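## Task

Shelf spots are labelled by a lot number printed on the shelf edge directly beneath them, and several spots may carry the same number. Bring one cardboard box from lot 451 and one from lot 434 onto the desk so that nothing sticks out beyond the desk's edge. All other cardboard boxes must remain on the shelves they started on. A lot with no box anywhere in the storeroom is simply skipped. The robot must not topple or be left leaning, or the task fails.

## Robot and tools

Robot: a simulated Hello Robot Stretch 3 with a single arm. It has a two-wheeled base (0.33 m long, 0.34 m wide, rounded back), a lift riding up a mast, and a telescoping arm that reaches out to the robot's right side. The base pivots about the point between its drive wheels, 0.05 m behind the front edge; it cannot slide sideways, so to shift the gripper forward or back you drive the base. With the arm pulled in and the wrist folded, turning sweeps a circle of radius 0.28 m; an unfolded, level wrist reaches beyond that.

Frames: the base frame has its origin on the floor between the drive wheels, x forward, y to the left, z up, in metres. hand_pose is reported in it, located where the closed fingertips meet. The odometry frame is the base frame at scene start; base_odometry counts wheel rotation only (slip shows as travel), heading in rad, left positive.

Tool move: one action per call. Either give "base" and/or "joints" (optionally with "speeds", "pace", "contact_limits"), or give "servos": "reboot" alone. "base" holds exactly one relative command: {"translate_m": d} drives d metres from the current spot, positive forward, range -3 to 3; or {"rotate_rad": d} spins in place by d radians, positive left, range -6.4 to 6.4. "joints" is one object for the single arm, keyed by joint name, each value an absolute target: lift_m 0 to 1.1 m; arm_m 0 to 0.52 m extension; wrist_yaw_rad -1.345 to 4.42 (0 aligns the gripper with the arm, positive swings it toward the front); wrist_pitch_rad -1.57 to 0.451 (0 level, negative tips fingertips down); wrist_roll_rad -2.911 to 2.918 (0 has fingers side by side horizontally); gripper_m -0.089 to 0.179 (larger is wider; fingertip gap is about 0.007 m less when nearly shut, 0.025 m less when fully open); head_pan_rad -3.953 to 1.73 (0 forward, positive left, -1.57 faces along the arm); head_tilt_rad -1.53 to 0.419 (negative looks down). "pace" is "default" or "max"; "speeds" caps individual motions by key instead, up to the max speed. The base is slowed to 0.10 m/s and 0.63 rad/s unless lift_m < 0.30, arm_m < 0.03 and wrist_yaw_rad > 2.54. "contact_limits" go next to their own command: arm_m takes a motor_effort percent (1 to 100, negative sense when retracting); lift_m takes {"down": v, "up": v} as push percent beyond free motion (below about 12 may trip in free travel); translate_m and rotate_rad take a wheel effort at which the base halts. "cameras" picks head_camera, nav_camera, wrist_camera or all ([] for none). "blocking": true (default) returns once everything rests; false returns within about half a second while motion continues, and later moves only replace what they name. Unknown keys make a call invalid; out-of-range values get it refused, and a refusal or an uncommanded stop cancels the rest of that reply's move, wait and finished_scene calls.

Tool wait: {"seconds": 0 to 10, "cameras": ...}; commands nothing and returns state and images, early if all moves have settled. wait(0) reports a non-blocking move in the "earlier move" line. Tool stop: brakes all running motions; braked ones report "stopped" and may keep pressing. Tool zoom_image: {"camera", "region": [x0, y0, x1, y1]} in pixels of that camera's latest full image, at most 504x504. Tool finished_scene: {"scene": current scene number}; irreversible, and the goal must hold with the robot left alone.

Results: "move" reads "done" or the worst status. Statuses: "done", "moving", "off_target" (rested away from target, may still push), "contact_stop" (arm or lift went slack after pushing something; a wheel with a limit goes slack alone, which can swing the robot), "time_out" (move ran too long) and "torque_fault" (wrist or head servo switched off, limp until reboot). on_its_own describes uncommanded behaviour; "held at" is a target, not a reading. motor_effort is percent, positive toward larger values, bracketed peak; positive wheel effort pushes forward. turned_by_imu beats turned_by_wheels if they differ by more than 0.15 rad. base_tilt in degrees (forward/right positive, ~4 degree bias). lidar_m: 12 sectors of 30 degrees, first straight ahead, counter-clockwise, at 0.17 m height; "-" is nothing seen or something closer than 0.15 m. wrist_depth_mm and head_depth_mm: 7x7 grids of median depth in mm.

Cameras: head_camera image must be turned a quarter clockwise to stand upright, nav_camera a quarter counterclockwise. Calibration lines give K and T_world_to_cam in the base frame.

Gripping: command gripper_m below the object's width to hold, at least 0.05 above it to let go; readings do not confirm a grasp, and a slipping grip needs the value resent.

Cautions: before folding the wrist (yaw to 3.0) or unfolding it, put lift_m within 0.32 to 0.95, pitch -0.4, roll near 0; once folded, lift can go to 0.25. With yaw under -0.4 keep pitch at -0.5 or lower. Wrist, head and base (without a limit) never stop on contact and will keep pushing. Arm pushing on something rigid with the gripper above roughly 0.45 m, or driving while holding or hooked on something fixed, can tip the robot; if base_tilt shows a lean, back the gripper off. Avoid drops, releasing moving objects, slams, hard hits and heavy pushing.

Each tool is called after "Request:" as name(argument=value, ...), one argument or row to a line, values as JSON.

## Session

Request:
move(
  joints={"head_pan_rad":-1.2,"head_tilt_rad":-0.35},
  pace="max",
  cameras=["head_camera","nav_camera"],
)

Request:
move(
  joints={"head_pan_rad":-3.0,"head_tilt_rad":-0.35},
  pace="max",
  cameras=["nav_camera"],
)

Request:
move(
  joints={"head_pan_rad":0.8,"head_tilt_rad":-0.35},
  pace="max",
  cameras=["nav_camera"],
)

Scene clock: 0.97 s.
move: done
base_odometry: x=+0.000 y=+0.000 heading=+0.000
turned_by_wheels: +0.000
turned_by_imu: +0.000
base_tilt: forward=-0.3 right=-1.2
lidar_m: 0.73 0.73 0.85 1.53 2.66 1.26 1.01 1.11 1.81 1.62 1.39 0.83
head_depth_mm: 1656 1805 1909 2047 2148 1813 1490 / 1505 1464 1552 1645 1796 1815 1481 / 1761 1839 1944 2045 1901 1825 1467 / 1769 1858 1956 2061 2229 1840 1471 / 1788 1879 1966 2098 2208 1871 1457 / 1780 1823 1937 2073 2051 1847 1445 / 1450 1514 1584 1664 1737 1716 1449
base_status: not commanded
joint_positions: lift_m=+0.374 arm_m=+0.001 wrist_yaw_rad=+3.009 wrist_pitch_rad=-0.462 wrist_roll_rad=+0.000 gripper_m=+0.037 head_pan_rad=-1.233 head_tilt_rad=-0.352
joint_status: all done
measured_speeds: all 0
motor_effort: left_wheel=-0.7(0.7) right_wheel=+0.3(1.1) lift_m=+22.9(23.8) arm_m=-4.4(5.1) wrist_yaw_rad=+0.2(1.1) wrist_pitch_rad=+1.9(2.0) wrist_roll_rad=+0.2(0.3) gripper_m=+0.6(0.8) head_pan_rad=+3.1(4.7) head_tilt_rad=-2.3(8.1)
hand_pose: x=+0.0076 y=+0.0712 z=+0.3774 quat_wxyz=(+0.207, +0.697, +0.116, +0.676) (m; base frame)
wrist_depth_mm: - 139 - - - 865 - / - 151 - - - 979 - / - 167 929 - - 940 - / 845 771 203 811 809 789 768 / 701 673 211 663 656 674 674 / 604 597 126 577 128 588 577 / 520 540 288 352 503 517 505
pictures: head_camera (sideways), nav_camera (sideways)
camera_calibration:
head_camera: T_world_to_cam=[[-0.141568, 0.263145, -0.954313, 1.25837], [0.95354, 0.29522, -0.0600489, 0.0720055], [0.26593, -0.918477, -0.292713, 0.33492], [0, 0, 0, 1]] pos_world=[0.0204204, -0.0447763, 1.30324]
nav_camera: T_world_to_cam=[[0.122274, -0.296411, 0.947201, -1.19044], [-0.93821, -0.345827, 0.0128929, 0.0391054], [0.323746, -0.89025, -0.320381, 0.368226], [0, 0, 0, 1]] pos_world=[0.0630376, -0.0115222, 1.24505]

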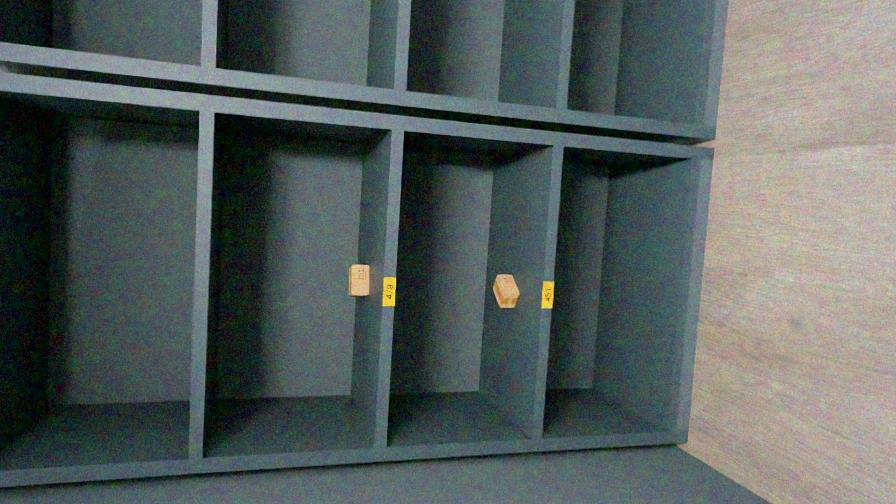

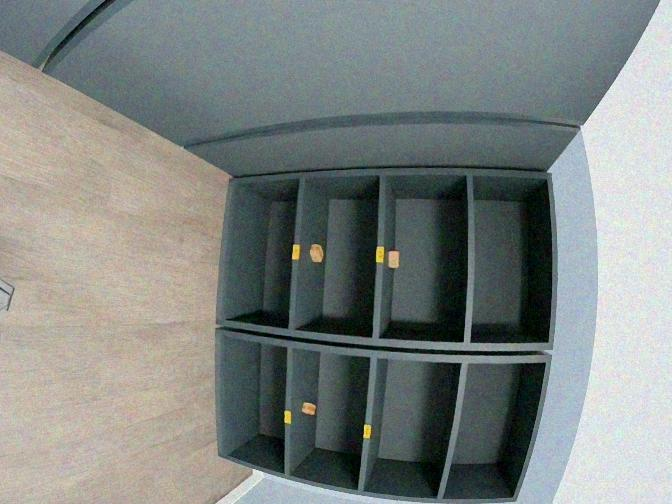

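Scene clock: 3.20 s.
move: done
base_odometry: x=+0.000 y=+0.000 heading=+0.000
turned_by_wheels: +0.000
turned_by_imu: +0.000
base_tilt: forward=-0.2 right=-1.1
lidar_m: 0.72 0.73 0.85 1.53 2.66 1.26 1.01 1.11 1.81 1.62 1.39 0.83
head_depth_mm: 1391 1463 1562 1654 1223 1147 1439 / 1384 1454 1542 1620 1207 1183 1431 / 1357 1437 1525 1613 1189 1399 1448 / 1334 1412 1506 1585 1186 1687 1468 / 1335 1392 1484 1560 1175 960 1382 / 1313 1378 1468 1551 1236 953 1454 / 1290 1366 1444 1538 1637 1706 1451
base_status: not commanded
joint_positions: lift_m=+0.374 arm_m=+0.001 wrist_yaw_rad=+3.009 wrist_pitch_rad=-0.462 wrist_roll_rad=+0.000 gripper_m=+0.037 head_pan_rad=-3.008 head_tilt_rad=-0.352
joint_status: all done
measured_speeds: translate_m=+0.000 rotate_rad=+0.000 lift_m=+0.000 arm_m=+0.000 wrist_yaw_rad=+0.000 wrist_pitch_rad=+0.000 wrist_roll_rad=+0.000 head_pan_rad=+0.024 head_tilt_rad=+0.000
motor_effort: left_wheel=+0.1(1.0) right_wheel=+0.9(1.2) lift_m=+24.0(24.1) arm_m=-8.7(8.7) wrist_yaw_rad=-0.3(2.1) wrist_pitch_rad=+2.0(2.1) wrist_roll_rad=+0.1(0.3) gripper_m=+0.3(0.8) head_pan_rad=+3.6(5.1) head_tilt_rad=+0.5(5.7)
hand_pose: x=+0.0076 y=+0.0712 z=+0.3774 quat_wxyz=(+0.207, +0.697, +0.116, +0.676) (m; base frame)
wrist_depth_mm: - 139 - - - 854 - / - 150 - - - 965 - / - 167 924 - - 942 - / 840 766 204 822 803 795 773 / 704 674 212 659 659 672 669 / 600 598 126 572 129 581 569 / 526 539 287 355 507 514 507
pictures: nav_camera (sideways)
camera_calibration:
nav_camera: T_world_to_cam=[[-0.315072, -0.059517, 0.9472, -1.18777], [-0.147986, 0.988905, 0.0129123, 0.0342725], [-0.937459, -0.136104, -0.320384, 0.375928], [0, 0, 0, 1]] pos_world=[-0.0167433, -0.0534194, 1.24505]

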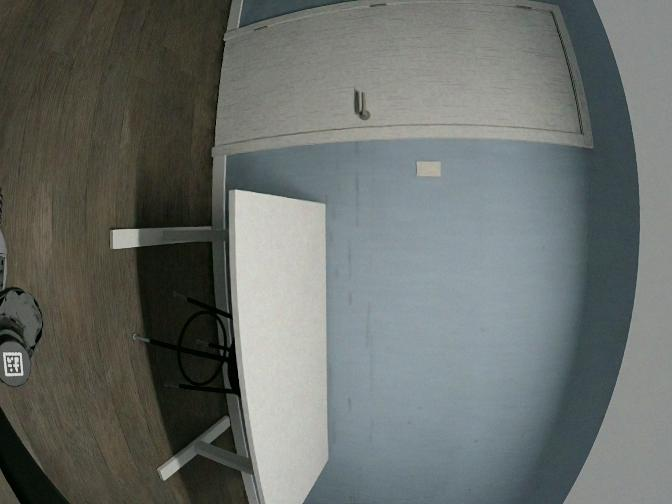

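Scene clock: 6.10 s.
move: done
base_odometry: x=+0.000 y=+0.000 heading=+0.000
turned_by_wheels: +0.000
turned_by_imu: +0.000
base_tilt: forward=-0.4 right=-1.3
lidar_m: 0.73 0.73 0.85 1.53 2.66 1.26 1.01 1.11 1.82 1.63 1.39 0.83
head_depth_mm: 597 621 650 681 716 751 792 / 630 659 689 724 762 809 856 / 670 699 734 774 818 868 921 / 710 748 788 832 888 944 1006 / 758 800 849 903 964 1026 1108 / 814 869 920 981 1063 1141 1223 / 874 936 998 1077 1161 1261 1363
base_status: not commanded
joint_positions: lift_m=+0.374 arm_m=+0.001 wrist_yaw_rad=+3.009 wrist_pitch_rad=-0.462 wrist_roll_rad=+0.000 gripper_m=+0.037 head_pan_rad=+0.808 head_tilt_rad=-0.351
joint_status: all done
measured_speeds: translate_m=+0.000 rotate_rad=+0.000 lift_m=+0.000 arm_m=+0.000 wrist_yaw_rad=+0.000 wrist_pitch_rad=+0.000 wrist_roll_rad=+0.000 head_pan_rad=-0.024 head_tilt_rad=+0.000
motor_effort: left_wheel=-0.1(0.8) right_wheel=+0.6(1.1) lift_m=+23.7(24.7) arm_m=-13.2(13.2) wrist_yaw_rad=+0.3(1.6) wrist_pitch_rad=+2.0(2.1) wrist_roll_rad=-0.2(0.3) gripper_m=+0.4(1.1) head_pan_rad=-3.2(5.7) head_tilt_rad=+4.9(5.8)
hand_pose: x=+0.0076 y=+0.0712 z=+0.3774 quat_wxyz=(+0.207, +0.697, +0.116, +0.676) (m; base frame)
wrist_depth_mm: - 138 - - - 866 - / - 151 - - - 975 - / - 167 914 - - 938 - / 828 765 203 825 804 788 760 / 697 675 211 673 653 670 674 / 608 599 126 570 129 583 578 / 526 539 286 352 500 513 508
pictures: nav_camera (sideways)
camera_calibration:
nav_camera: T_world_to_cam=[[0.207852, 0.242172, 0.947708, -1.1917], [0.733225, -0.679863, 0.012917, 0.0288798], [0.64744, 0.692199, -0.318877, 0.364252], [0, 0, 0, 1]] pos_world=[-0.00930941, 0.0560962, 1.24516]

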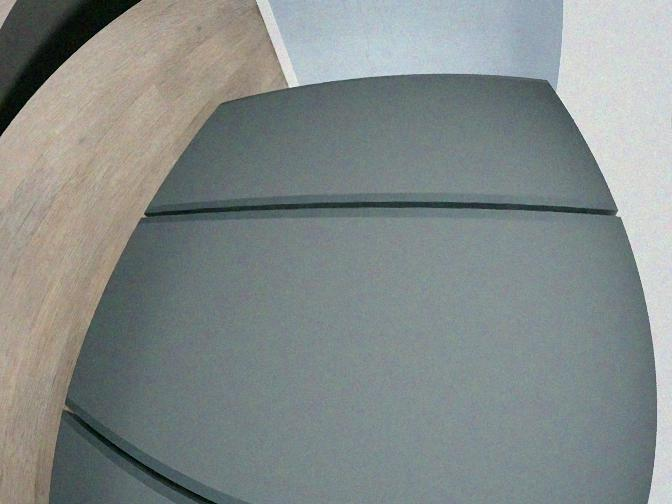

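Request:
move(
  joints={"head_pan_rad":-1.5,"head_tilt_rad":-0.35},
  pace="max",
  cameras=["head_camera"],
)

Request:
zoom_image(
  camera="head_camera",
  region=[336, 0, 636, 300],
)

Request:
zoom_image(
  camera="head_camera",
  region=[336, 204, 636, 504],
)

Scene clock: 16.00 s.
move: done
base_odometry: x=+0.000 y=+0.000 heading=+0.000
turned_by_wheels: +0.000
turned_by_imu: +0.000
base_tilt: forward=-0.3 right=-1.1
lidar_m: 0.72 0.73 0.85 1.53 2.66 1.26 1.01 1.11 1.81 1.63 1.39 0.82
head_depth_mm: 1806 1951 2041 2063 1988 1909 1497 / 1841 1935 2101 2229 2270 1902 1483 / 1816 1910 2040 2178 2250 1888 1482 / 1574 1848 1970 2109 2115 1868 1461 / 1596 1798 1897 1999 1861 1833 1469 / 1737 1794 1910 2027 2087 1809 1451 / 1699 1755 1857 1983 2065 1775 1458
base_status: not commanded
joint_positions: lift_m=+0.374 arm_m=+0.001 wrist_yaw_rad=+3.009 wrist_pitch_rad=-0.462 wrist_roll_rad=+0.000 gripper_m=+0.037 head_pan_rad=-1.508 head_tilt_rad=-0.350
joint_status: all done
measured_speeds: translate_m=+0.000 rotate_rad=+0.000 lift_m=+0.000 arm_m=+0.000 wrist_yaw_rad=+0.000 wrist_pitch_rad=+0.000 wrist_roll_rad=+0.000 head_pan_rad=+0.024 head_tilt_rad=+0.000
motor_effort: left_wheel=-0.1(0.7) right_wheel=-0.3(1.4) lift_m=+25.5(25.6) arm_m=-13.2(13.3) wrist_yaw_rad=+0.2(1.6) wrist_pitch_rad=+1.9(2.0) wrist_roll_rad=-0.1(0.3) gripper_m=+0.5(0.9) head_pan_rad=+3.2(4.8) head_tilt_rad=+4.5(7.9)
hand_pose: x=+0.0076 y=+0.0712 z=+0.3774 quat_wxyz=(+0.207, +0.697, +0.116, +0.676) (m; base frame)
wrist_depth_mm: - 138 - - - 874 - / - 150 - - - 984 - / - 167 921 - - 944 - / 832 779 204 806 802 797 773 / 703 664 211 670 658 679 667 / 602 593 126 571 129 582 580 / 530 543 287 352 502 513 515
pictures: head_camera (sideways)
camera_calibration:
head_camera: T_world_to_cam=[[-0.0644826, 0.289143, -0.955112, 1.25893], [0.9979, 0.0245463, -0.0599405, 0.0715395], [0.0061131, -0.956971, -0.290119, 0.333096], [0, 0, 0, 1]] pos_world=[0.0077538, -0.0470046, 1.30335]

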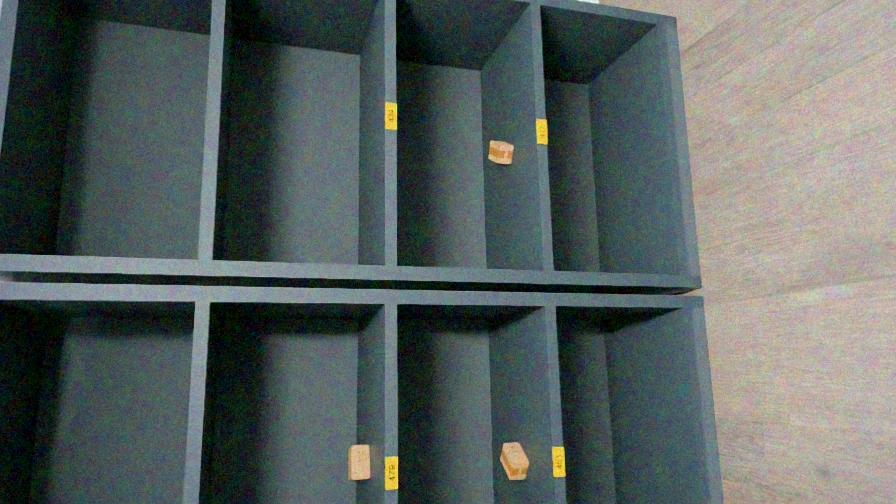

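Scaled by 1.680 from the camera's 896x504 image, which has a finer 1280x720 frame.

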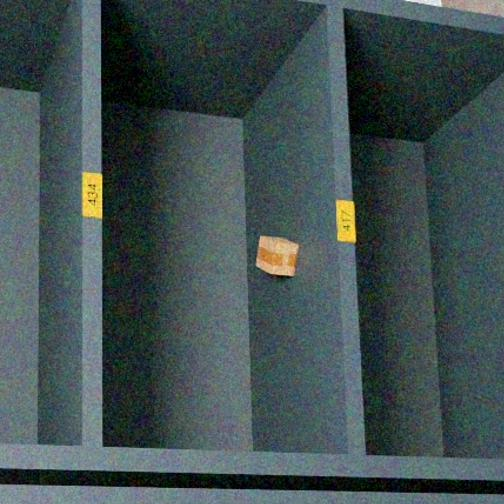

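Scaled by 1.680 from the camera's 896x504 image, which has a finer 1280x720 frame.

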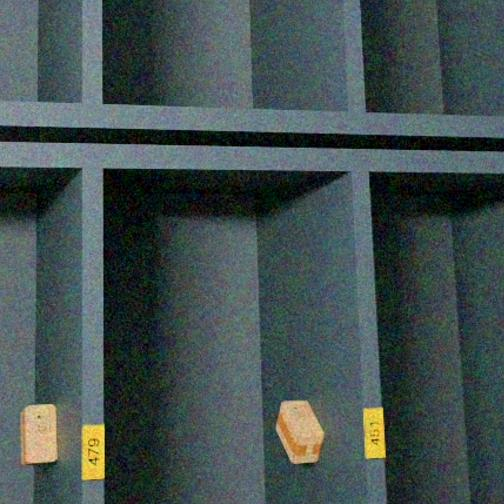

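Request:
move(
  base={"rotate_rad":-1.112},
  joints={"lift_m":0.28,"head_pan_rad":-1.57,"gripper_m":0.17},
  cameras=[],
)

Request:
move(
  base={"translate_m":1.13},
  pace="max",
  cameras=[],
)

Request:
move(
  base={"rotate_rad":1.376},
  joints={"lift_m":0.5},
  cameras=[],
)

Request:
move(
  joints={"wrist_yaw_rad":0},
  cameras=[],
)

Request:
move(
  joints={"wrist_pitch_rad":-0.2,"head_tilt_rad":-0.6},
  cameras=["head_camera","wrist_camera"],
)

Scene clock: 64.93 s.
move: done
base_odometry: x=+0.000 y=+0.000 heading=-1.112
turned_by_wheels: -1.112
turned_by_imu: -1.093
base_tilt: forward=-0.3 right=-1.1
lidar_m: 1.52 0.85 0.73 0.73 0.83 1.39 2.66 1.26 1.01 1.11 1.76 1.63
head_depth_mm: 1279 1336 1416 1496 1228 905 1483 / 1305 1377 1451 1526 1212 940 1480 / 1338 1400 1493 1569 1208 981 1346 / 1370 1443 1510 1613 1711 1782 1465 / 1381 1455 1550 1633 1752 1821 1465 / 1416 1499 1579 1673 1783 1854 1456 / 1441 1540 1626 1734 1860 1843 1445
base_status: done
joint_positions: lift_m=+0.280 arm_m=+0.001 wrist_yaw_rad=+3.009 wrist_pitch_rad=-0.462 wrist_roll_rad=+0.000 gripper_m=+0.170 head_pan_rad=-1.570 head_tilt_rad=-0.350
joint_status: all done
measured_speeds: all 0
motor_effort: left_wheel=+8.8(11.9) right_wheel=-10.3(13.3) lift_m=+24.8(26.2) arm_m=-12.8(13.6) wrist_yaw_rad=+1.0(1.6) wrist_pitch_rad=+1.9(2.1) wrist_roll_rad=+0.2(0.5) gripper_m=+1.1(83.3) head_pan_rad=-3.4(4.4) head_tilt_rad=+2.4(4.3)
hand_pose: x=+0.0076 y=+0.0712 z=+0.2829 quat_wxyz=(+0.207, +0.697, +0.116, +0.676) (m; base frame)
wrist_depth_mm: - 138 - - - - - / - 151 162 - - - - / 841 167 210 782 775 779 751 / 685 618 204 662 662 650 646 / 568 200 223 559 545 547 539 / 117 141 258 294 477 450 469 / 249 254 260 258 416 405 106
pictures: none
No camera images: "cameras" was empty.

Scene clock: 70.07 s.
move: done
base_odometry: x=+0.501 y=-1.013 heading=-1.111
turned_by_wheels: +0.000
turned_by_imu: +0.000
base_tilt: forward=-0.3 right=-1.2
lidar_m: 0.83 0.55 0.46 0.46 0.53 0.89 3.71 1.74 1.80 1.47 0.68 0.84
head_depth_mm: 1489 1557 1635 1727 1835 1899 1492 / 1511 1590 1677 1759 1889 1911 1479 / 1553 1635 1717 1821 1941 1892 1478 / 1604 1691 1777 1891 2012 1888 1476 / 1619 1715 1822 1926 2031 1793 1461 / 1257 1303 1393 1486 1541 1646 1416 / 1286 1324 1435 1139 1526 1148 1360
base_status: done
joint_positions: lift_m=+0.280 arm_m=+0.001 wrist_yaw_rad=+3.009 wrist_pitch_rad=-0.462 wrist_roll_rad=+0.000 gripper_m=+0.170 head_pan_rad=-1.570 head_tilt_rad=-0.350
joint_status: not commanded
measured_speeds: all 0
motor_effort: left_wheel=+3.3(16.4) right_wheel=+0.5(10.5) lift_m=+28.3(28.7) arm_m=-12.2(13.3) wrist_yaw_rad=-0.5(2.1) wrist_pitch_rad=+2.0(2.1) wrist_roll_rad=+0.2(0.3) gripper_m=+0.5(1.1) head_pan_rad=-2.3(4.1) head_tilt_rad=+1.8(4.3)
hand_pose: x=+0.0076 y=+0.0712 z=+0.2829 quat_wxyz=(+0.207, +0.697, +0.116, +0.676) (m; base frame)
wrist_depth_mm: - 138 - - 462 442 431 / - 151 161 - 499 - 457 / - 166 175 - 557 - - / 682 615 197 637 608 - - / 575 200 222 552 555 559 544 / 117 141 259 293 477 448 472 / 248 254 259 258 417 405 106
pictures: none
No camera images: "cameras" was empty.

Scene clock: 73.37 s.
move: done
base_odometry: x=+0.501 y=-1.013 heading=+0.264
turned_by_wheels: +1.376
turned_by_imu: +1.354
base_tilt: forward=-0.3 right=-1.1
lidar_m: 0.46 0.48 0.68 2.03 2.01 1.74 1.80 0.73 0.69 0.98 0.64 0.48
head_depth_mm: 477 862 915 951 660 1058 884 / 482 867 917 952 658 1088 882 / 437 863 917 956 649 1084 878 / 446 866 917 959 644 1077 842 / 455 869 917 961 637 1070 865 / 463 867 925 958 635 1063 865 / 474 873 924 956 626 1021 860
base_status: done
joint_positions: lift_m=+0.500 arm_m=+0.001 wrist_yaw_rad=+3.009 wrist_pitch_rad=-0.462 wrist_roll_rad=+0.000 gripper_m=+0.170 head_pan_rad=-1.570 head_tilt_rad=-0.350
joint_status: all done
measured_speeds: all 0
motor_effort: left_wheel=-8.4(12.7) right_wheel=+8.2(12.7) lift_m=+31.0(33.3) arm_m=-12.9(13.6) wrist_yaw_rad=+0.5(1.7) wrist_pitch_rad=+2.0(2.1) wrist_roll_rad=+0.0(0.3) gripper_m=+0.6(1.2) head_pan_rad=-2.8(3.7) head_tilt_rad=+1.4(2.7)
hand_pose: x=+0.0076 y=+0.0711 z=+0.5029 quat_wxyz=(+0.207, +0.697, +0.116, +0.676) (m; base frame)
wrist_depth_mm: - 139 - - - - - / - 151 - - - - - / - 167 - - - - - / - 962 203 - - - - / 876 200 223 849 846 821 - / 117 141 252 733 722 701 - / 116 629 309 642 636 622 106
pictures: none
No camera images: "cameras" was empty.

Scene clock: 75.87 s.
move: done
base_odometry: x=+0.501 y=-1.013 heading=+0.264
turned_by_wheels: +0.000
turned_by_imu: +0.000
base_tilt: forward=-0.3 right=-1.2
lidar_m: 0.46 0.48 0.68 2.03 2.01 1.74 1.80 0.73 0.69 0.98 0.64 0.48
head_depth_mm: 477 862 914 952 661 1058 889 / 484 863 915 953 656 1089 881 / 439 867 916 956 650 1079 879 / 446 867 914 959 645 1076 843 / 455 867 920 962 638 1070 869 / 464 872 921 959 633 1068 867 / 473 872 923 958 627 1021 859
base_status: not commanded
joint_positions: lift_m=+0.500 arm_m=+0.001 wrist_yaw_rad=+0.003 wrist_pitch_rad=-0.462 wrist_roll_rad=+0.000 gripper_m=+0.170 head_pan_rad=-1.570 head_tilt_rad=-0.350
joint_status: all done
measured_speeds: all 0
motor_effort: left_wheel=-8.3(8.8) right_wheel=+7.7(9.5) lift_m=+29.0(30.9) arm_m=-12.7(13.5) wrist_yaw_rad=-4.4(6.2) wrist_pitch_rad=+2.0(2.1) wrist_roll_rad=+0.0(0.4) gripper_m=+0.3(1.1) head_pan_rad=-2.8(3.8) head_tilt_rad=+0.2(2.1)
hand_pose: x=-0.0208 y=-0.3641 z=+0.5029 quat_wxyz=(+0.689, +0.163, -0.688, -0.161) (m; base frame)
wrist_depth_mm: - - - 313 308 302 317 / 300 298 291 288 282 277 273 / - - - - - 791 - / - - - - - - - / - 143 - - - - - / - 124 - - - - - / - 617 - - - - 106
pictures: none
No camera images: "cameras" was empty.

Scene clock: 76.80 s.
move: done
base_odometry: x=+0.501 y=-1.013 heading=+0.264
turned_by_wheels: +0.000
turned_by_imu: +0.000
base_tilt: forward=-0.2 right=-1.3
lidar_m: 0.46 0.49 0.68 2.03 2.02 1.74 1.80 0.73 0.69 0.98 0.64 0.48
head_depth_mm: 789 868 917 630 1097 881 1107 / 790 871 901 624 1101 879 1169 / 790 871 893 617 1095 872 1161 / 794 873 773 615 1086 867 1153 / 796 877 866 639 1074 864 1143 / 800 880 851 631 1070 857 1143 / 802 881 838 624 1028 880 1119
base_status: not commanded
joint_positions: lift_m=+0.500 arm_m=+0.001 wrist_yaw_rad=+0.003 wrist_pitch_rad=-0.222 wrist_roll_rad=+0.000 gripper_m=+0.170 head_pan_rad=-1.570 head_tilt_rad=-0.603
joint_status: all done
measured_speeds: all 0
motor_effort: left_wheel=-8.3(9.1) right_wheel=+7.8(9.0) lift_m=+28.9(29.6) arm_m=-12.7(13.1) wrist_yaw_rad=-4.1(4.1) wrist_pitch_rad=+3.8(5.8) wrist_roll_rad=+0.0(0.3) gripper_m=+0.5(1.0) head_pan_rad=-3.5(3.5) head_tilt_rad=-4.0(6.7)
hand_pose: x=-0.0207 y=-0.3902 z=+0.5587 quat_wxyz=(+0.703, +0.080, -0.702, -0.078) (m; base frame)
wrist_depth_mm: - - - - - - 630 / - - - 443 - - 639 / - - - 452 - - - / 326 321 316 314 302 295 292 / - 146 - - - 299 294 / - 124 - - - - - / - - - - - - 106
pictures: head_camera (sideways), wrist_camera
camera_calibration:
head_camera: T_world_to_cam=[[-0.0466398, 0.522313, -0.851478, 1.1236], [0.997499, -0.020974, -0.0675039, 0.0813718], [-0.0531171, -0.852496, -0.520028, 0.632644], [0, 0, 0, 1]] pos_world=[0.00484054, -0.0458378, 1.29121]
wrist_camera: T_world_to_cam=[[-0.998855, -0.0443809, -0.0178554, -0.021321], [-0.00200509, 0.41176, -0.91129, 0.702241], [0.047796, -0.910211, -0.411378, 0.0418737], [0, 0, 0, 1]] pos_world=[-0.02189, -0.251987, 0.65679]

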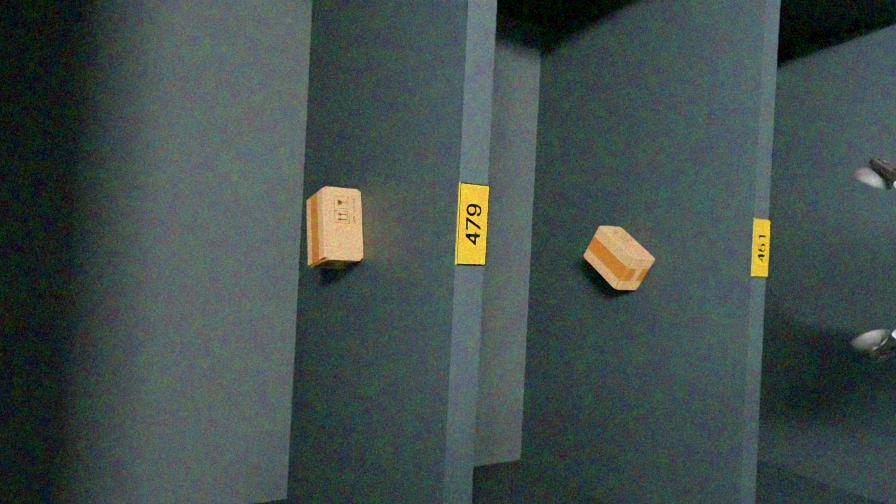

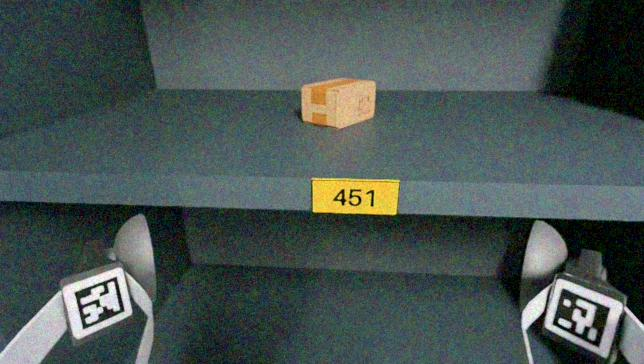

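Request:
move(
  joints={"arm_m":0.3,"lift_m":0.507},
  contact_limits={"arm_m":35},
  cameras=["wrist_camera"],
)

Scene clock: 113.57 s.
move: done
base_odometry: x=+0.501 y=-1.013 heading=+0.264
turned_by_wheels: +0.000
turned_by_imu: +0.000
base_tilt: forward=-0.3 right=-1.3
lidar_m: 0.46 0.48 0.68 2.03 2.01 1.74 1.80 0.73 0.69 0.98 0.64 0.48
head_depth_mm: 789 867 914 635 1102 886 1097 / 793 867 908 627 1102 877 1166 / 791 869 899 621 1096 829 592 / 795 874 770 614 1086 728 1107 / 793 876 869 641 1073 864 1153 / 802 879 857 632 1070 858 1144 / 799 877 845 628 1030 855 1118
base_status: not commanded
joint_positions: lift_m=+0.507 arm_m=+0.300 wrist_yaw_rad=+0.003 wrist_pitch_rad=-0.222 wrist_roll_rad=+0.000 gripper_m=+0.170 head_pan_rad=-1.570 head_tilt_rad=-0.600
joint_status: all done
measured_speeds: all 0
motor_effort: left_wheel=-8.6(8.9) right_wheel=+8.0(9.3) lift_m=+28.3(33.6) arm_m=+13.8(15.5) wrist_yaw_rad=-2.8(5.0) wrist_pitch_rad=+3.5(3.7) wrist_roll_rad=+0.0(0.3) gripper_m=+0.2(1.1) head_pan_rad=-2.5(3.4) head_tilt_rad=+3.3(4.3)
contact_limits: arm_m 35 (drawing in: default 31, maximum 55; extending or still: default 40, maximum 69)
hand_pose: x=-0.0207 y=-0.6896 z=+0.5659 quat_wxyz=(+0.703, +0.079, -0.702, -0.077) (m; base frame)
wrist_depth_mm: - - - - - - - / 446 - - - - - - / - - - - - - - / 296 294 293 189 218 308 303 / 236 224 223 166 222 231 231 / 123 141 188 173 187 179 185 / 147 152 162 156 161 155 106
pictures: wrist_camera
camera_calibration:
wrist_camera: T_world_to_cam=[[-0.998865, -0.0442118, -0.0177357, -0.034568], [-0.00200203, 0.410945, -0.911658, 0.831785], [0.0475944, -0.910587, -0.410567, -0.228467], [0, 0, 0, 1]] pos_world=[-0.0219897, -0.551386, 0.663889]

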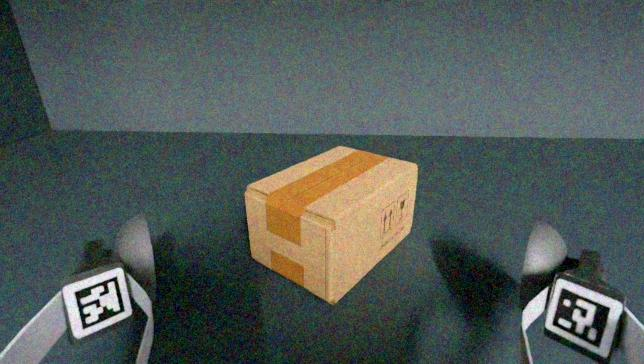

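Request:
move(
  joints={"arm_m":0.2},
  base={"translate_m":0.0925},
  cameras=[],
)

Request:
move(
  joints={"wrist_yaw_rad":-0.38},
  cameras=[],
)

Request:
move(
  joints={"arm_m":0.31},
  contact_limits={"arm_m":35},
  cameras=["wrist_camera"],
)

Scene clock: 152.70 s.
move: done
base_odometry: x=+0.590 y=-0.989 heading=+0.264
turned_by_wheels: +0.000
turned_by_imu: -0.001
base_tilt: forward=-0.3 right=-1.2
lidar_m: 0.37 0.39 0.54 1.62 1.98 1.81 1.89 0.75 0.77 0.98 0.51 0.38
head_depth_mm: 792 871 917 636 1113 885 1150 / 795 872 912 628 1099 877 1165 / 796 874 779 623 1095 871 551 / 798 876 884 619 1086 870 568 / 801 878 873 641 1077 863 1148 / 803 879 861 633 1076 862 1143 / 784 815 783 627 886 853 1008
base_status: done
joint_positions: lift_m=+0.507 arm_m=+0.200 wrist_yaw_rad=+0.003 wrist_pitch_rad=-0.221 wrist_roll_rad=+0.000 gripper_m=+0.170 head_pan_rad=-1.570 head_tilt_rad=-0.600
joint_status: all done
measured_speeds: all 0
motor_effort: left_wheel=+6.2(9.7) right_wheel=+5.2(11.8) lift_m=+23.8(25.5) arm_m=-11.8(14.5) wrist_yaw_rad=-2.3(4.2) wrist_pitch_rad=+3.5(3.6) wrist_roll_rad=+0.0(0.3) gripper_m=+0.4(1.0) head_pan_rad=-2.3(3.2) head_tilt_rad=+3.5(4.1)
hand_pose: x=-0.0208 y=-0.5897 z=+0.5659 quat_wxyz=(+0.703, +0.079, -0.702, -0.077) (m; base frame)
wrist_depth_mm: - 493 - - - - - / - 512 - - - - - / - - - - 269 - - / 297 297 294 292 269 289 306 / 238 225 236 235 234 233 233 / 123 141 189 188 189 180 186 / 116 152 162 156 162 156 106
pictures: none
No camera images: "cameras" was empty.

Scene clock: 153.77 s.
move: done
base_odometry: x=+0.590 y=-0.989 heading=+0.264
turned_by_wheels: +0.000
turned_by_imu: +0.000
base_tilt: forward=-0.3 right=-1.2
lidar_m: 0.37 0.39 0.54 1.62 1.98 1.80 1.89 0.75 0.77 0.98 0.52 0.38
head_depth_mm: 790 870 917 635 1111 888 1148 / 793 872 911 629 1103 880 1172 / 797 872 779 621 1100 875 553 / 798 876 886 617 1089 849 572 / 802 878 874 642 1079 866 1147 / 802 879 861 636 1072 862 1149 / 783 814 783 627 889 855 1008
base_status: not commanded
joint_positions: lift_m=+0.507 arm_m=+0.200 wrist_yaw_rad=-0.377 wrist_pitch_rad=-0.221 wrist_roll_rad=+0.000 gripper_m=+0.170 head_pan_rad=-1.570 head_tilt_rad=-0.600
joint_status: all done
measured_speeds: all 0
motor_effort: left_wheel=+6.2(6.3) right_wheel=+4.4(5.5) lift_m=+23.2(23.8) arm_m=-10.0(12.7) wrist_yaw_rad=-3.7(6.4) wrist_pitch_rad=+3.5(3.6) wrist_roll_rad=+0.0(0.3) gripper_m=+0.6(0.9) head_pan_rad=-2.5(2.9) head_tilt_rad=+2.1(3.5)
hand_pose: x=-0.1115 y=-0.5724 z=+0.5659 quat_wxyz=(+0.676, -0.055, -0.705, -0.209) (m; base frame)
wrist_depth_mm: - - - - - 590 - / - - - - - 622 - / - - 270 313 - - - / 299 294 277 292 293 289 307 / 237 225 236 235 234 233 233 / 123 141 189 188 188 180 186 / 116 153 163 157 157 162 106
pictures: none
No camera images: "cameras" was empty.

Scene clock: 155.83 s.
move: done
base_odometry: x=+0.590 y=-0.989 heading=+0.264
turned_by_wheels: +0.000
turned_by_imu: +0.000
base_tilt: forward=-0.4 right=-1.2
lidar_m: 0.37 0.39 0.54 1.63 1.98 1.81 1.89 0.75 0.77 0.98 0.51 0.38
head_depth_mm: 791 870 919 635 1106 887 1149 / 792 873 909 627 1101 875 1167 / 793 874 781 621 1100 806 591 / 800 878 885 618 1090 737 1103 / 800 879 876 640 1077 866 1148 / 799 881 859 634 1072 863 1143 / 784 816 785 628 882 854 1003
base_status: not commanded
joint_positions: lift_m=+0.507 arm_m=+0.310 wrist_yaw_rad=-0.377 wrist_pitch_rad=-0.221 wrist_roll_rad=+0.000 gripper_m=+0.170 head_pan_rad=-1.570 head_tilt_rad=-0.600
joint_status: all done
measured_speeds: all 0
motor_effort: left_wheel=+5.8(6.4) right_wheel=+4.0(5.7) lift_m=+27.5(27.5) arm_m=+13.8(14.7) wrist_yaw_rad=-1.5(4.2) wrist_pitch_rad=+3.4(3.6) wrist_roll_rad=+0.0(0.3) gripper_m=+0.4(1.2) head_pan_rad=-2.4(2.8) head_tilt_rad=+2.5(3.5)
contact_limits: arm_m 35 (drawing in: default 31, maximum 55; extending or still: default 40, maximum 69)
hand_pose: x=-0.1116 y=-0.6824 z=+0.5659 quat_wxyz=(+0.676, -0.055, -0.705, -0.209) (m; base frame)
wrist_depth_mm: 336 - - - - - - / - - - - - 531 - / - - - - - - - / 296 299 192 204 310 307 305 / 236 224 181 168 234 234 232 / 123 141 187 180 187 179 186 / 148 152 162 156 161 156 106
pictures: wrist_camera
camera_calibration:
wrist_camera: T_world_to_cam=[[-0.943946, 0.329621, -0.0177934, 0.136296], [0.150663, 0.382245, -0.911696, 0.826137], [-0.293712, -0.863272, -0.410481, -0.22345], [0, 0, 0, 1]] pos_world=[-0.0614428, -0.553611, 0.663889]

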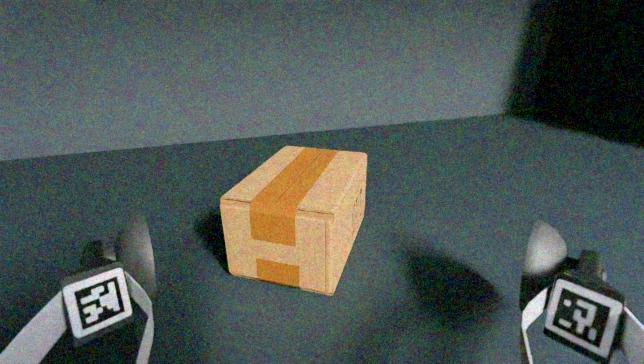

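Request:
move(
  joints={"arm_m":0.366},
  contact_limits={"arm_m":35},
  cameras=["wrist_camera"],
)

Request:
move(
  joints={"gripper_m":0.03},
  cameras=["wrist_camera"],
)

Scene clock: 168.73 s.
move: done
base_odometry: x=+0.590 y=-0.989 heading=+0.264
turned_by_wheels: +0.000
turned_by_imu: +0.000
base_tilt: forward=-0.3 right=-1.2
lidar_m: 0.37 0.39 0.54 1.63 1.98 1.81 1.89 0.75 0.77 0.98 0.51 0.38
head_depth_mm: 791 867 923 634 1111 887 1146 / 794 871 912 628 1098 882 1166 / 794 873 779 621 1095 686 576 / 796 878 885 619 1087 697 1155 / 800 880 872 641 1079 861 1149 / 801 881 862 635 1069 860 1149 / 784 816 785 626 888 853 1007
base_status: not commanded
joint_positions: lift_m=+0.507 arm_m=+0.366 wrist_yaw_rad=-0.377 wrist_pitch_rad=-0.221 wrist_roll_rad=+0.000 gripper_m=+0.170 head_pan_rad=-1.570 head_tilt_rad=-0.600
joint_status: all done
measured_speeds: all 0
motor_effort: left_wheel=+5.9(6.3) right_wheel=+4.3(5.6) lift_m=+29.4(31.2) arm_m=+12.5(15.2) wrist_yaw_rad=-2.7(4.4) wrist_pitch_rad=+3.5(3.6) wrist_roll_rad=+0.0(0.3) gripper_m=+1.0(1.1) head_pan_rad=-2.1(2.7) head_tilt_rad=+2.5(2.5)
contact_limits: arm_m 35 (drawing in: default 31, maximum 55; extending or still: default 40, maximum 69)
hand_pose: x=-0.1116 y=-0.7384 z=+0.5659 quat_wxyz=(+0.676, -0.055, -0.705, -0.209) (m; base frame)
wrist_depth_mm: 295 310 329 - - - 449 / 307 329 - - - - 479 / 322 336 - - - - - / 317 295 292 178 290 308 306 / 237 224 234 143 212 232 232 / 123 141 132 123 180 179 186 / 147 152 147 126 151 156 106
pictures: wrist_camera
camera_calibration:
wrist_camera: T_world_to_cam=[[-0.94396, 0.329585, -0.0177068, 0.154675], [0.150574, 0.382276, -0.911697, 0.847557], [-0.293713, -0.863272, -0.410481, -0.271793], [0, 0, 0, 1]] pos_world=[-0.0614427, -0.609611, 0.663889]

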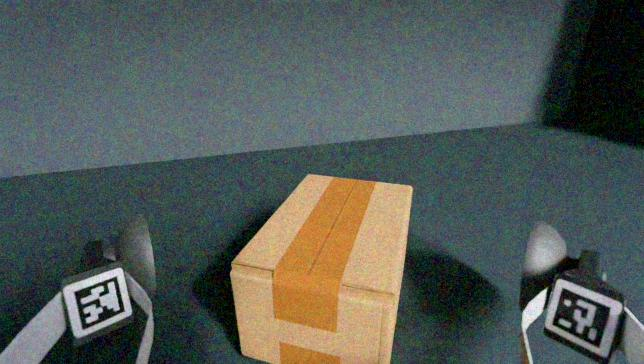

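Scene clock: 170.67 s.
move: done
base_odometry: x=+0.590 y=-0.989 heading=+0.264
turned_by_wheels: +0.000
turned_by_imu: +0.000
base_tilt: forward=-0.3 right=-1.1
lidar_m: 0.37 0.39 0.54 1.62 1.98 1.81 1.89 0.75 0.77 0.98 0.51 0.38
head_depth_mm: 792 871 925 635 1112 884 1146 / 793 876 913 629 1096 879 1161 / 795 875 783 622 1090 686 575 / 797 878 885 618 1095 700 1160 / 800 876 872 640 1073 863 1149 / 799 882 858 634 1075 863 1150 / 784 815 783 628 888 856 1003
base_status: not commanded
joint_positions: lift_m=+0.507 arm_m=+0.366 wrist_yaw_rad=-0.377 wrist_pitch_rad=-0.221 wrist_roll_rad=+0.000 gripper_m=+0.031 head_pan_rad=-1.570 head_tilt_rad=-0.600
joint_status: all done
measured_speeds: all 0
motor_effort: left_wheel=+5.9(6.4) right_wheel=+4.8(5.5) lift_m=+28.4(30.1) arm_m=+8.3(12.7) wrist_yaw_rad=-3.7(4.6) wrist_pitch_rad=+3.5(3.6) wrist_roll_rad=-0.3(0.4) gripper_m=-14.5(87.6) head_pan_rad=-1.7(3.0) head_tilt_rad=+1.6(2.5)
contact_limits: arm_m 35 (drawing in: default 31, maximum 55; extending or still: default 40, maximum 69)
hand_pose: x=-0.1116 y=-0.7384 z=+0.5659 quat_wxyz=(+0.676, -0.055, -0.705, -0.209) (m; base frame)
wrist_depth_mm: 294 313 328 - - - 450 / 307 325 - - - - 472 / 321 337 - - - - - / 315 295 295 179 274 307 308 / 237 236 158 143 150 233 232 / 189 189 130 126 124 186 186 / 158 147 148 138 146 146 155
pictures: wrist_camera
camera_calibration:
wrist_camera: T_world_to_cam=[[-0.94396, 0.329585, -0.0177068, 0.154675], [0.150574, 0.382276, -0.911697, 0.847557], [-0.293713, -0.863272, -0.410481, -0.271793], [0, 0, 0, 1]] pos_world=[-0.0614427, -0.609611, 0.663889]

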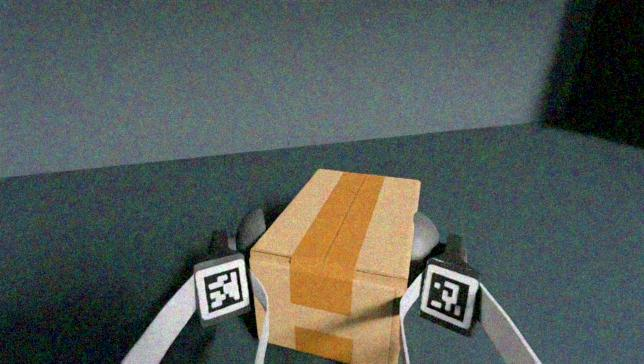

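Request:
move(
  joints={"lift_m":0.58},
  cameras=[],
)

Request:
move(
  joints={"arm_m":0.0,"head_pan_rad":-3.3,"head_tilt_rad":-0.3},
  pace="max",
)

Scene clock: 179.80 s.
move: done
base_odometry: x=+0.590 y=-0.989 heading=+0.264
turned_by_wheels: +0.000
turned_by_imu: +0.000
base_tilt: forward=-0.3 right=-1.3
lidar_m: 0.37 0.39 0.54 1.62 1.98 1.81 1.89 0.75 0.77 0.98 0.51 0.38
head_depth_mm: 793 868 920 633 1105 884 1146 / 795 873 911 628 1099 879 1116 / 795 874 781 620 990 629 1107 / 796 877 882 618 1084 683 1161 / 798 879 874 642 1079 863 1155 / 800 877 858 635 1073 860 1148 / 783 813 783 628 887 851 1004
base_status: not commanded
joint_positions: lift_m=+0.580 arm_m=+0.366 wrist_yaw_rad=-0.377 wrist_pitch_rad=-0.225 wrist_roll_rad=+0.000 gripper_m=+0.031 head_pan_rad=-1.570 head_tilt_rad=-0.600
joint_status: all done
measured_speeds: all 0
motor_effort: left_wheel=+5.6(6.2) right_wheel=+4.8(5.8) lift_m=+31.8(34.9) arm_m=-1.1(2.0) wrist_yaw_rad=-2.4(4.4) wrist_pitch_rad=+4.1(4.2) wrist_roll_rad=+0.0(0.3) gripper_m=-13.8(14.8) head_pan_rad=-2.0(2.5) head_tilt_rad=+0.5(1.5)
contact_limits: arm_m 35 (drawing in: default 31, maximum 55; extending or still: default 40, maximum 69)
hand_pose: x=-0.1116 y=-0.7382 z=+0.6382 quat_wxyz=(+0.676, -0.054, -0.705, -0.210) (m; base frame)
wrist_depth_mm: 295 313 330 - - - 453 / 308 329 - - - - 475 / 321 337 - - - - - / 337 - - 184 183 - - / - - 152 144 147 - - / 295 291 130 128 124 291 291 / 246 229 229 138 229 229 241
pictures: none
No camera images: "cameras" was empty.

Scene clock: 182.00 s.
move: done
base_odometry: x=+0.590 y=-0.989 heading=+0.264
turned_by_wheels: +0.000
turned_by_imu: +0.000
base_tilt: forward=-0.3 right=-1.3
lidar_m: 0.37 0.39 0.55 1.62 1.98 1.81 1.89 0.75 0.77 0.98 0.51 0.38
head_depth_mm: 1770 1858 1951 2047 2169 2045 1570 / 1732 1819 1918 2011 2111 2061 1574 / 1689 1772 1858 1974 2046 2040 1570 / 1670 1735 1845 1925 2019 2017 1551 / 1631 1715 1810 1878 2007 2022 1539 / 1620 1680 1770 1846 1940 1996 1543 / 1604 1671 1749 1832 1925 1988 1534
base_status: not commanded
joint_positions: lift_m=+0.580 arm_m=+0.001 wrist_yaw_rad=-0.378 wrist_pitch_rad=-0.225 wrist_roll_rad=+0.000 gripper_m=+0.031 head_pan_rad=-3.308 head_tilt_rad=-0.293
joint_status: all done
measured_speeds: all 0
motor_effort: left_wheel=+5.8(6.3) right_wheel=+4.8(5.5) lift_m=+24.2(32.0) arm_m=-12.7(14.5) wrist_yaw_rad=-2.1(4.0) wrist_pitch_rad=+4.2(4.3) wrist_roll_rad=-0.2(0.3) gripper_m=-14.4(14.4) head_pan_rad=+3.4(5.9) head_tilt_rad=-3.4(7.7)
hand_pose: x=-0.1116 y=-0.3727 z=+0.6380 quat_wxyz=(+0.675, -0.053, -0.705, -0.210) (m; base frame)
wrist_depth_mm: - - - - 760 - - / - - - - 803 - - / - - - - - - - / - - - 184 182 - 468 / - - 152 144 146 - 504 / 302 310 130 128 124 - 549 / - - - 139 129 119 591
pictures: head_camera (sideways), nav_camera (sideways), wrist_camera
camera_calibration:
head_camera: T_world_to_cam=[[0.242829, 0.00627533, -0.970049, 1.27657], [-0.205435, -0.976966, -0.0577458, 0.0760214], [-0.948067, 0.213304, -0.235946, 0.268422], [0, 0, 0, 1]] pos_world=[-0.0398883, 0.00900391, 1.30606]
nav_camera: T_world_to_cam=[[-0.263086, 0.0268059, 0.9644, -1.21057], [0.151072, 0.988427, 0.0137384, 0.0313561], [-0.952871, 0.149308, -0.264091, 0.302714], [0, 0, 0, 1]] pos_world=[-0.0347732, -0.0437405, 1.24699]
wrist_camera: T_world_to_cam=[[-0.943784, 0.330073, -0.0179718, 0.0358549], [0.152091, 0.385321, -0.910163, 0.773774], [-0.293495, -0.861731, -0.413861, 0.0763247], [0, 0, 0, 1]] pos_world=[-0.061444, -0.244215, 0.736493]

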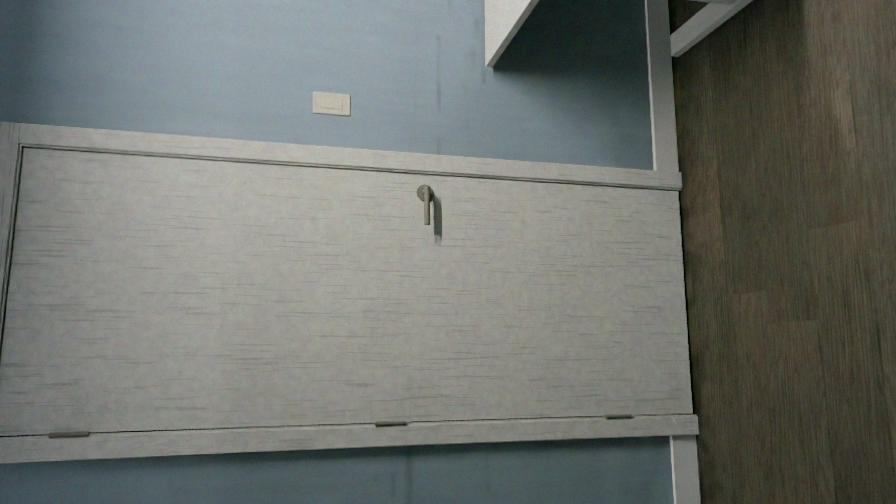

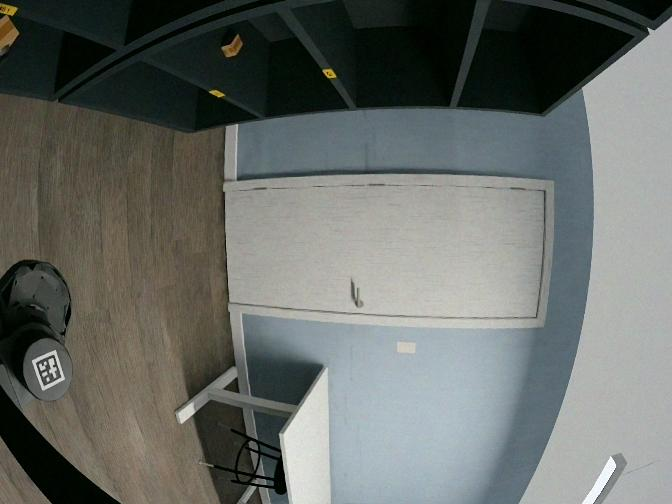

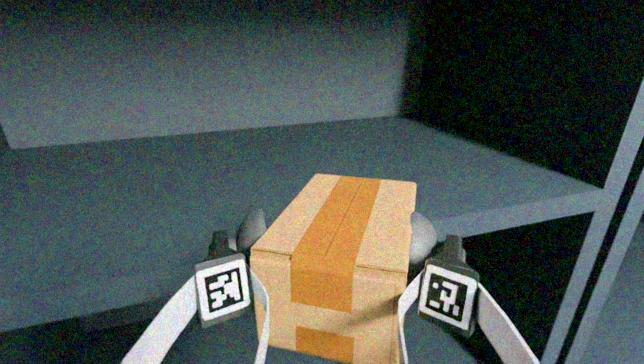

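Request:
move(
  joints={"head_pan_rad":-3.95,"head_tilt_rad":-0.4},
  pace="max",
  cameras=["head_camera"],
)

Request:
move(
  joints={"head_pan_rad":1.5,"head_tilt_rad":-0.35},
  pace="max",
  cameras=["nav_camera"],
)

Scene clock: 191.17 s.
move: done
base_odometry: x=+0.590 y=-0.989 heading=+0.264
turned_by_wheels: +0.000
turned_by_imu: +0.000
base_tilt: forward=-0.3 right=-1.2
lidar_m: 0.37 0.39 0.54 1.63 1.98 1.81 1.89 0.75 0.77 0.98 0.51 0.38
head_depth_mm: - - - - - - - / - - - - - - - / 2573 2712 2898 2259 - - - / 2332 2492 2661 2218 2256 1772 1402 / 2125 2238 2408 1969 2354 1766 1395 / 1942 2051 2171 1961 2136 1751 1393 / 1782 1859 1998 2070 2176 1740 1387
base_status: not commanded
joint_positions: lift_m=+0.580 arm_m=+0.001 wrist_yaw_rad=-0.378 wrist_pitch_rad=-0.225 wrist_roll_rad=+0.000 gripper_m=+0.031 head_pan_rad=-3.964 head_tilt_rad=-0.403
joint_status: all done
measured_speeds: all 0
motor_effort: left_wheel=+5.6(6.1) right_wheel=+4.4(5.7) lift_m=+27.9(28.4) arm_m=-12.4(13.4) wrist_yaw_rad=-1.3(3.5) wrist_pitch_rad=+4.2(4.3) wrist_roll_rad=-0.2(0.3) gripper_m=-13.7(14.6) head_pan_rad=-0.9(5.7) head_tilt_rad=-2.4(6.5)
hand_pose: x=-0.1116 y=-0.3727 z=+0.6380 quat_wxyz=(+0.675, -0.053, -0.705, -0.210) (m; base frame)
wrist_depth_mm: - - - - 763 - - / - - - - 809 - - / - - - - - - - / - - - 184 183 - 473 / - - 152 144 147 - 510 / 303 310 130 127 124 - 548 / - - - 138 129 119 593
pictures: head_camera (sideways)
camera_calibration:
head_camera: T_world_to_cam=[[0.267741, -0.220054, -0.938025, 1.23458], [-0.75421, -0.653708, -0.061919, 0.0848099], [-0.599569, 0.724046, -0.340991, 0.403041], [0, 0, 0, 1]] pos_world=[-0.0249329, 0.0352957, 1.30075]

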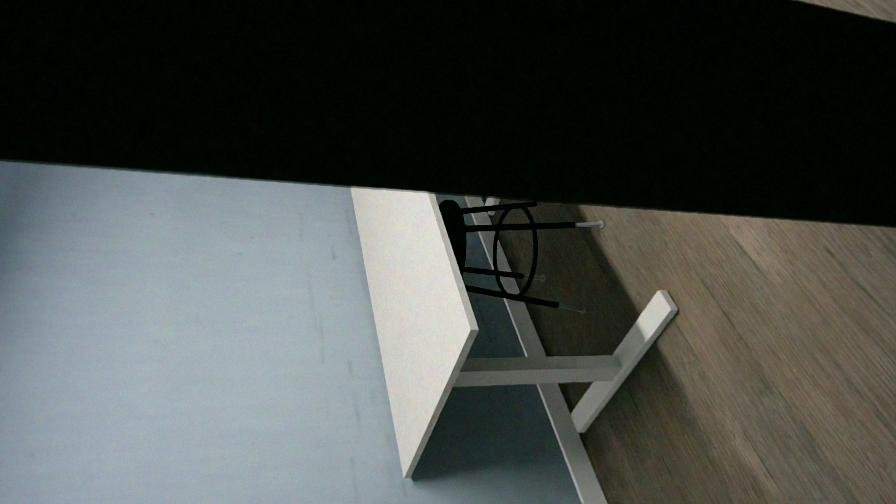

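Scene clock: 194.60 s.
move: done
base_odometry: x=+0.590 y=-0.989 heading=+0.264
turned_by_wheels: +0.000
turned_by_imu: +0.000
base_tilt: forward=-0.3 right=-1.2
lidar_m: 0.37 0.39 0.54 1.62 1.98 1.81 1.89 0.75 0.77 0.98 0.51 0.38
head_depth_mm: 934 917 907 901 887 878 874 / 1301 1290 1273 1248 1235 1220 1203 / 3112 2184 2101 2084 2010 1768 1469 / 3211 3361 3550 3721 2628 1872 1461 / 3215 3382 3495 3751 2601 1866 1456 / 3162 3354 3514 3705 2585 1861 1451 / 3199 3356 3526 3668 2555 1843 1451
base_status: not commanded
joint_positions: lift_m=+0.580 arm_m=+0.001 wrist_yaw_rad=-0.378 wrist_pitch_rad=-0.225 wrist_roll_rad=+0.000 gripper_m=+0.031 head_pan_rad=+1.508 head_tilt_rad=-0.350
joint_status: all done
measured_speeds: translate_m=+0.000 rotate_rad=+0.000 lift_m=+0.000 arm_m=+0.000 wrist_yaw_rad=+0.000 wrist_pitch_rad=+0.000 wrist_roll_rad=+0.000 head_pan_rad=-0.024 head_tilt_rad=+0.000
motor_effort: left_wheel=+5.8(6.3) right_wheel=+5.3(5.6) lift_m=+31.0(31.9) arm_m=-11.9(13.5) wrist_yaw_rad=-2.9(4.6) wrist_pitch_rad=+4.2(4.3) wrist_roll_rad=+0.2(0.3) gripper_m=-13.8(14.4) head_pan_rad=-3.2(6.4) head_tilt_rad=+5.4(10.5)
hand_pose: x=-0.1116 y=-0.3727 z=+0.6380 quat_wxyz=(+0.675, -0.053, -0.705, -0.210) (m; base frame)
wrist_depth_mm: - - - - 756 - - / - - - - 802 - - / - - - - - - - / - - - 183 183 - 469 / - - 152 144 146 - 510 / 302 311 131 127 124 - 555 / - - - 138 129 119 592
pictures: nav_camera (sideways)
camera_calibration:
nav_camera: T_world_to_cam=[[0.00287125, 0.318419, 0.947946, -1.19072], [0.99879, -0.0474558, 0.0129153, 0.0272408], [0.049098, 0.946762, -0.31817, 0.367032], [0, 0, 0, 1]] pos_world=[-0.0418096, 0.0329485, 1.24517]

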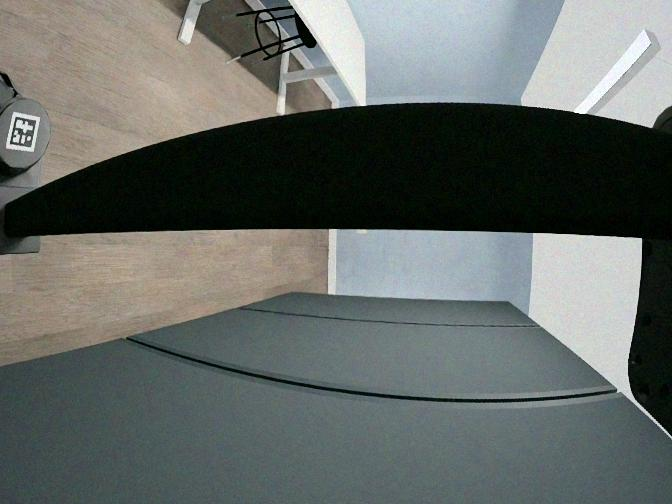

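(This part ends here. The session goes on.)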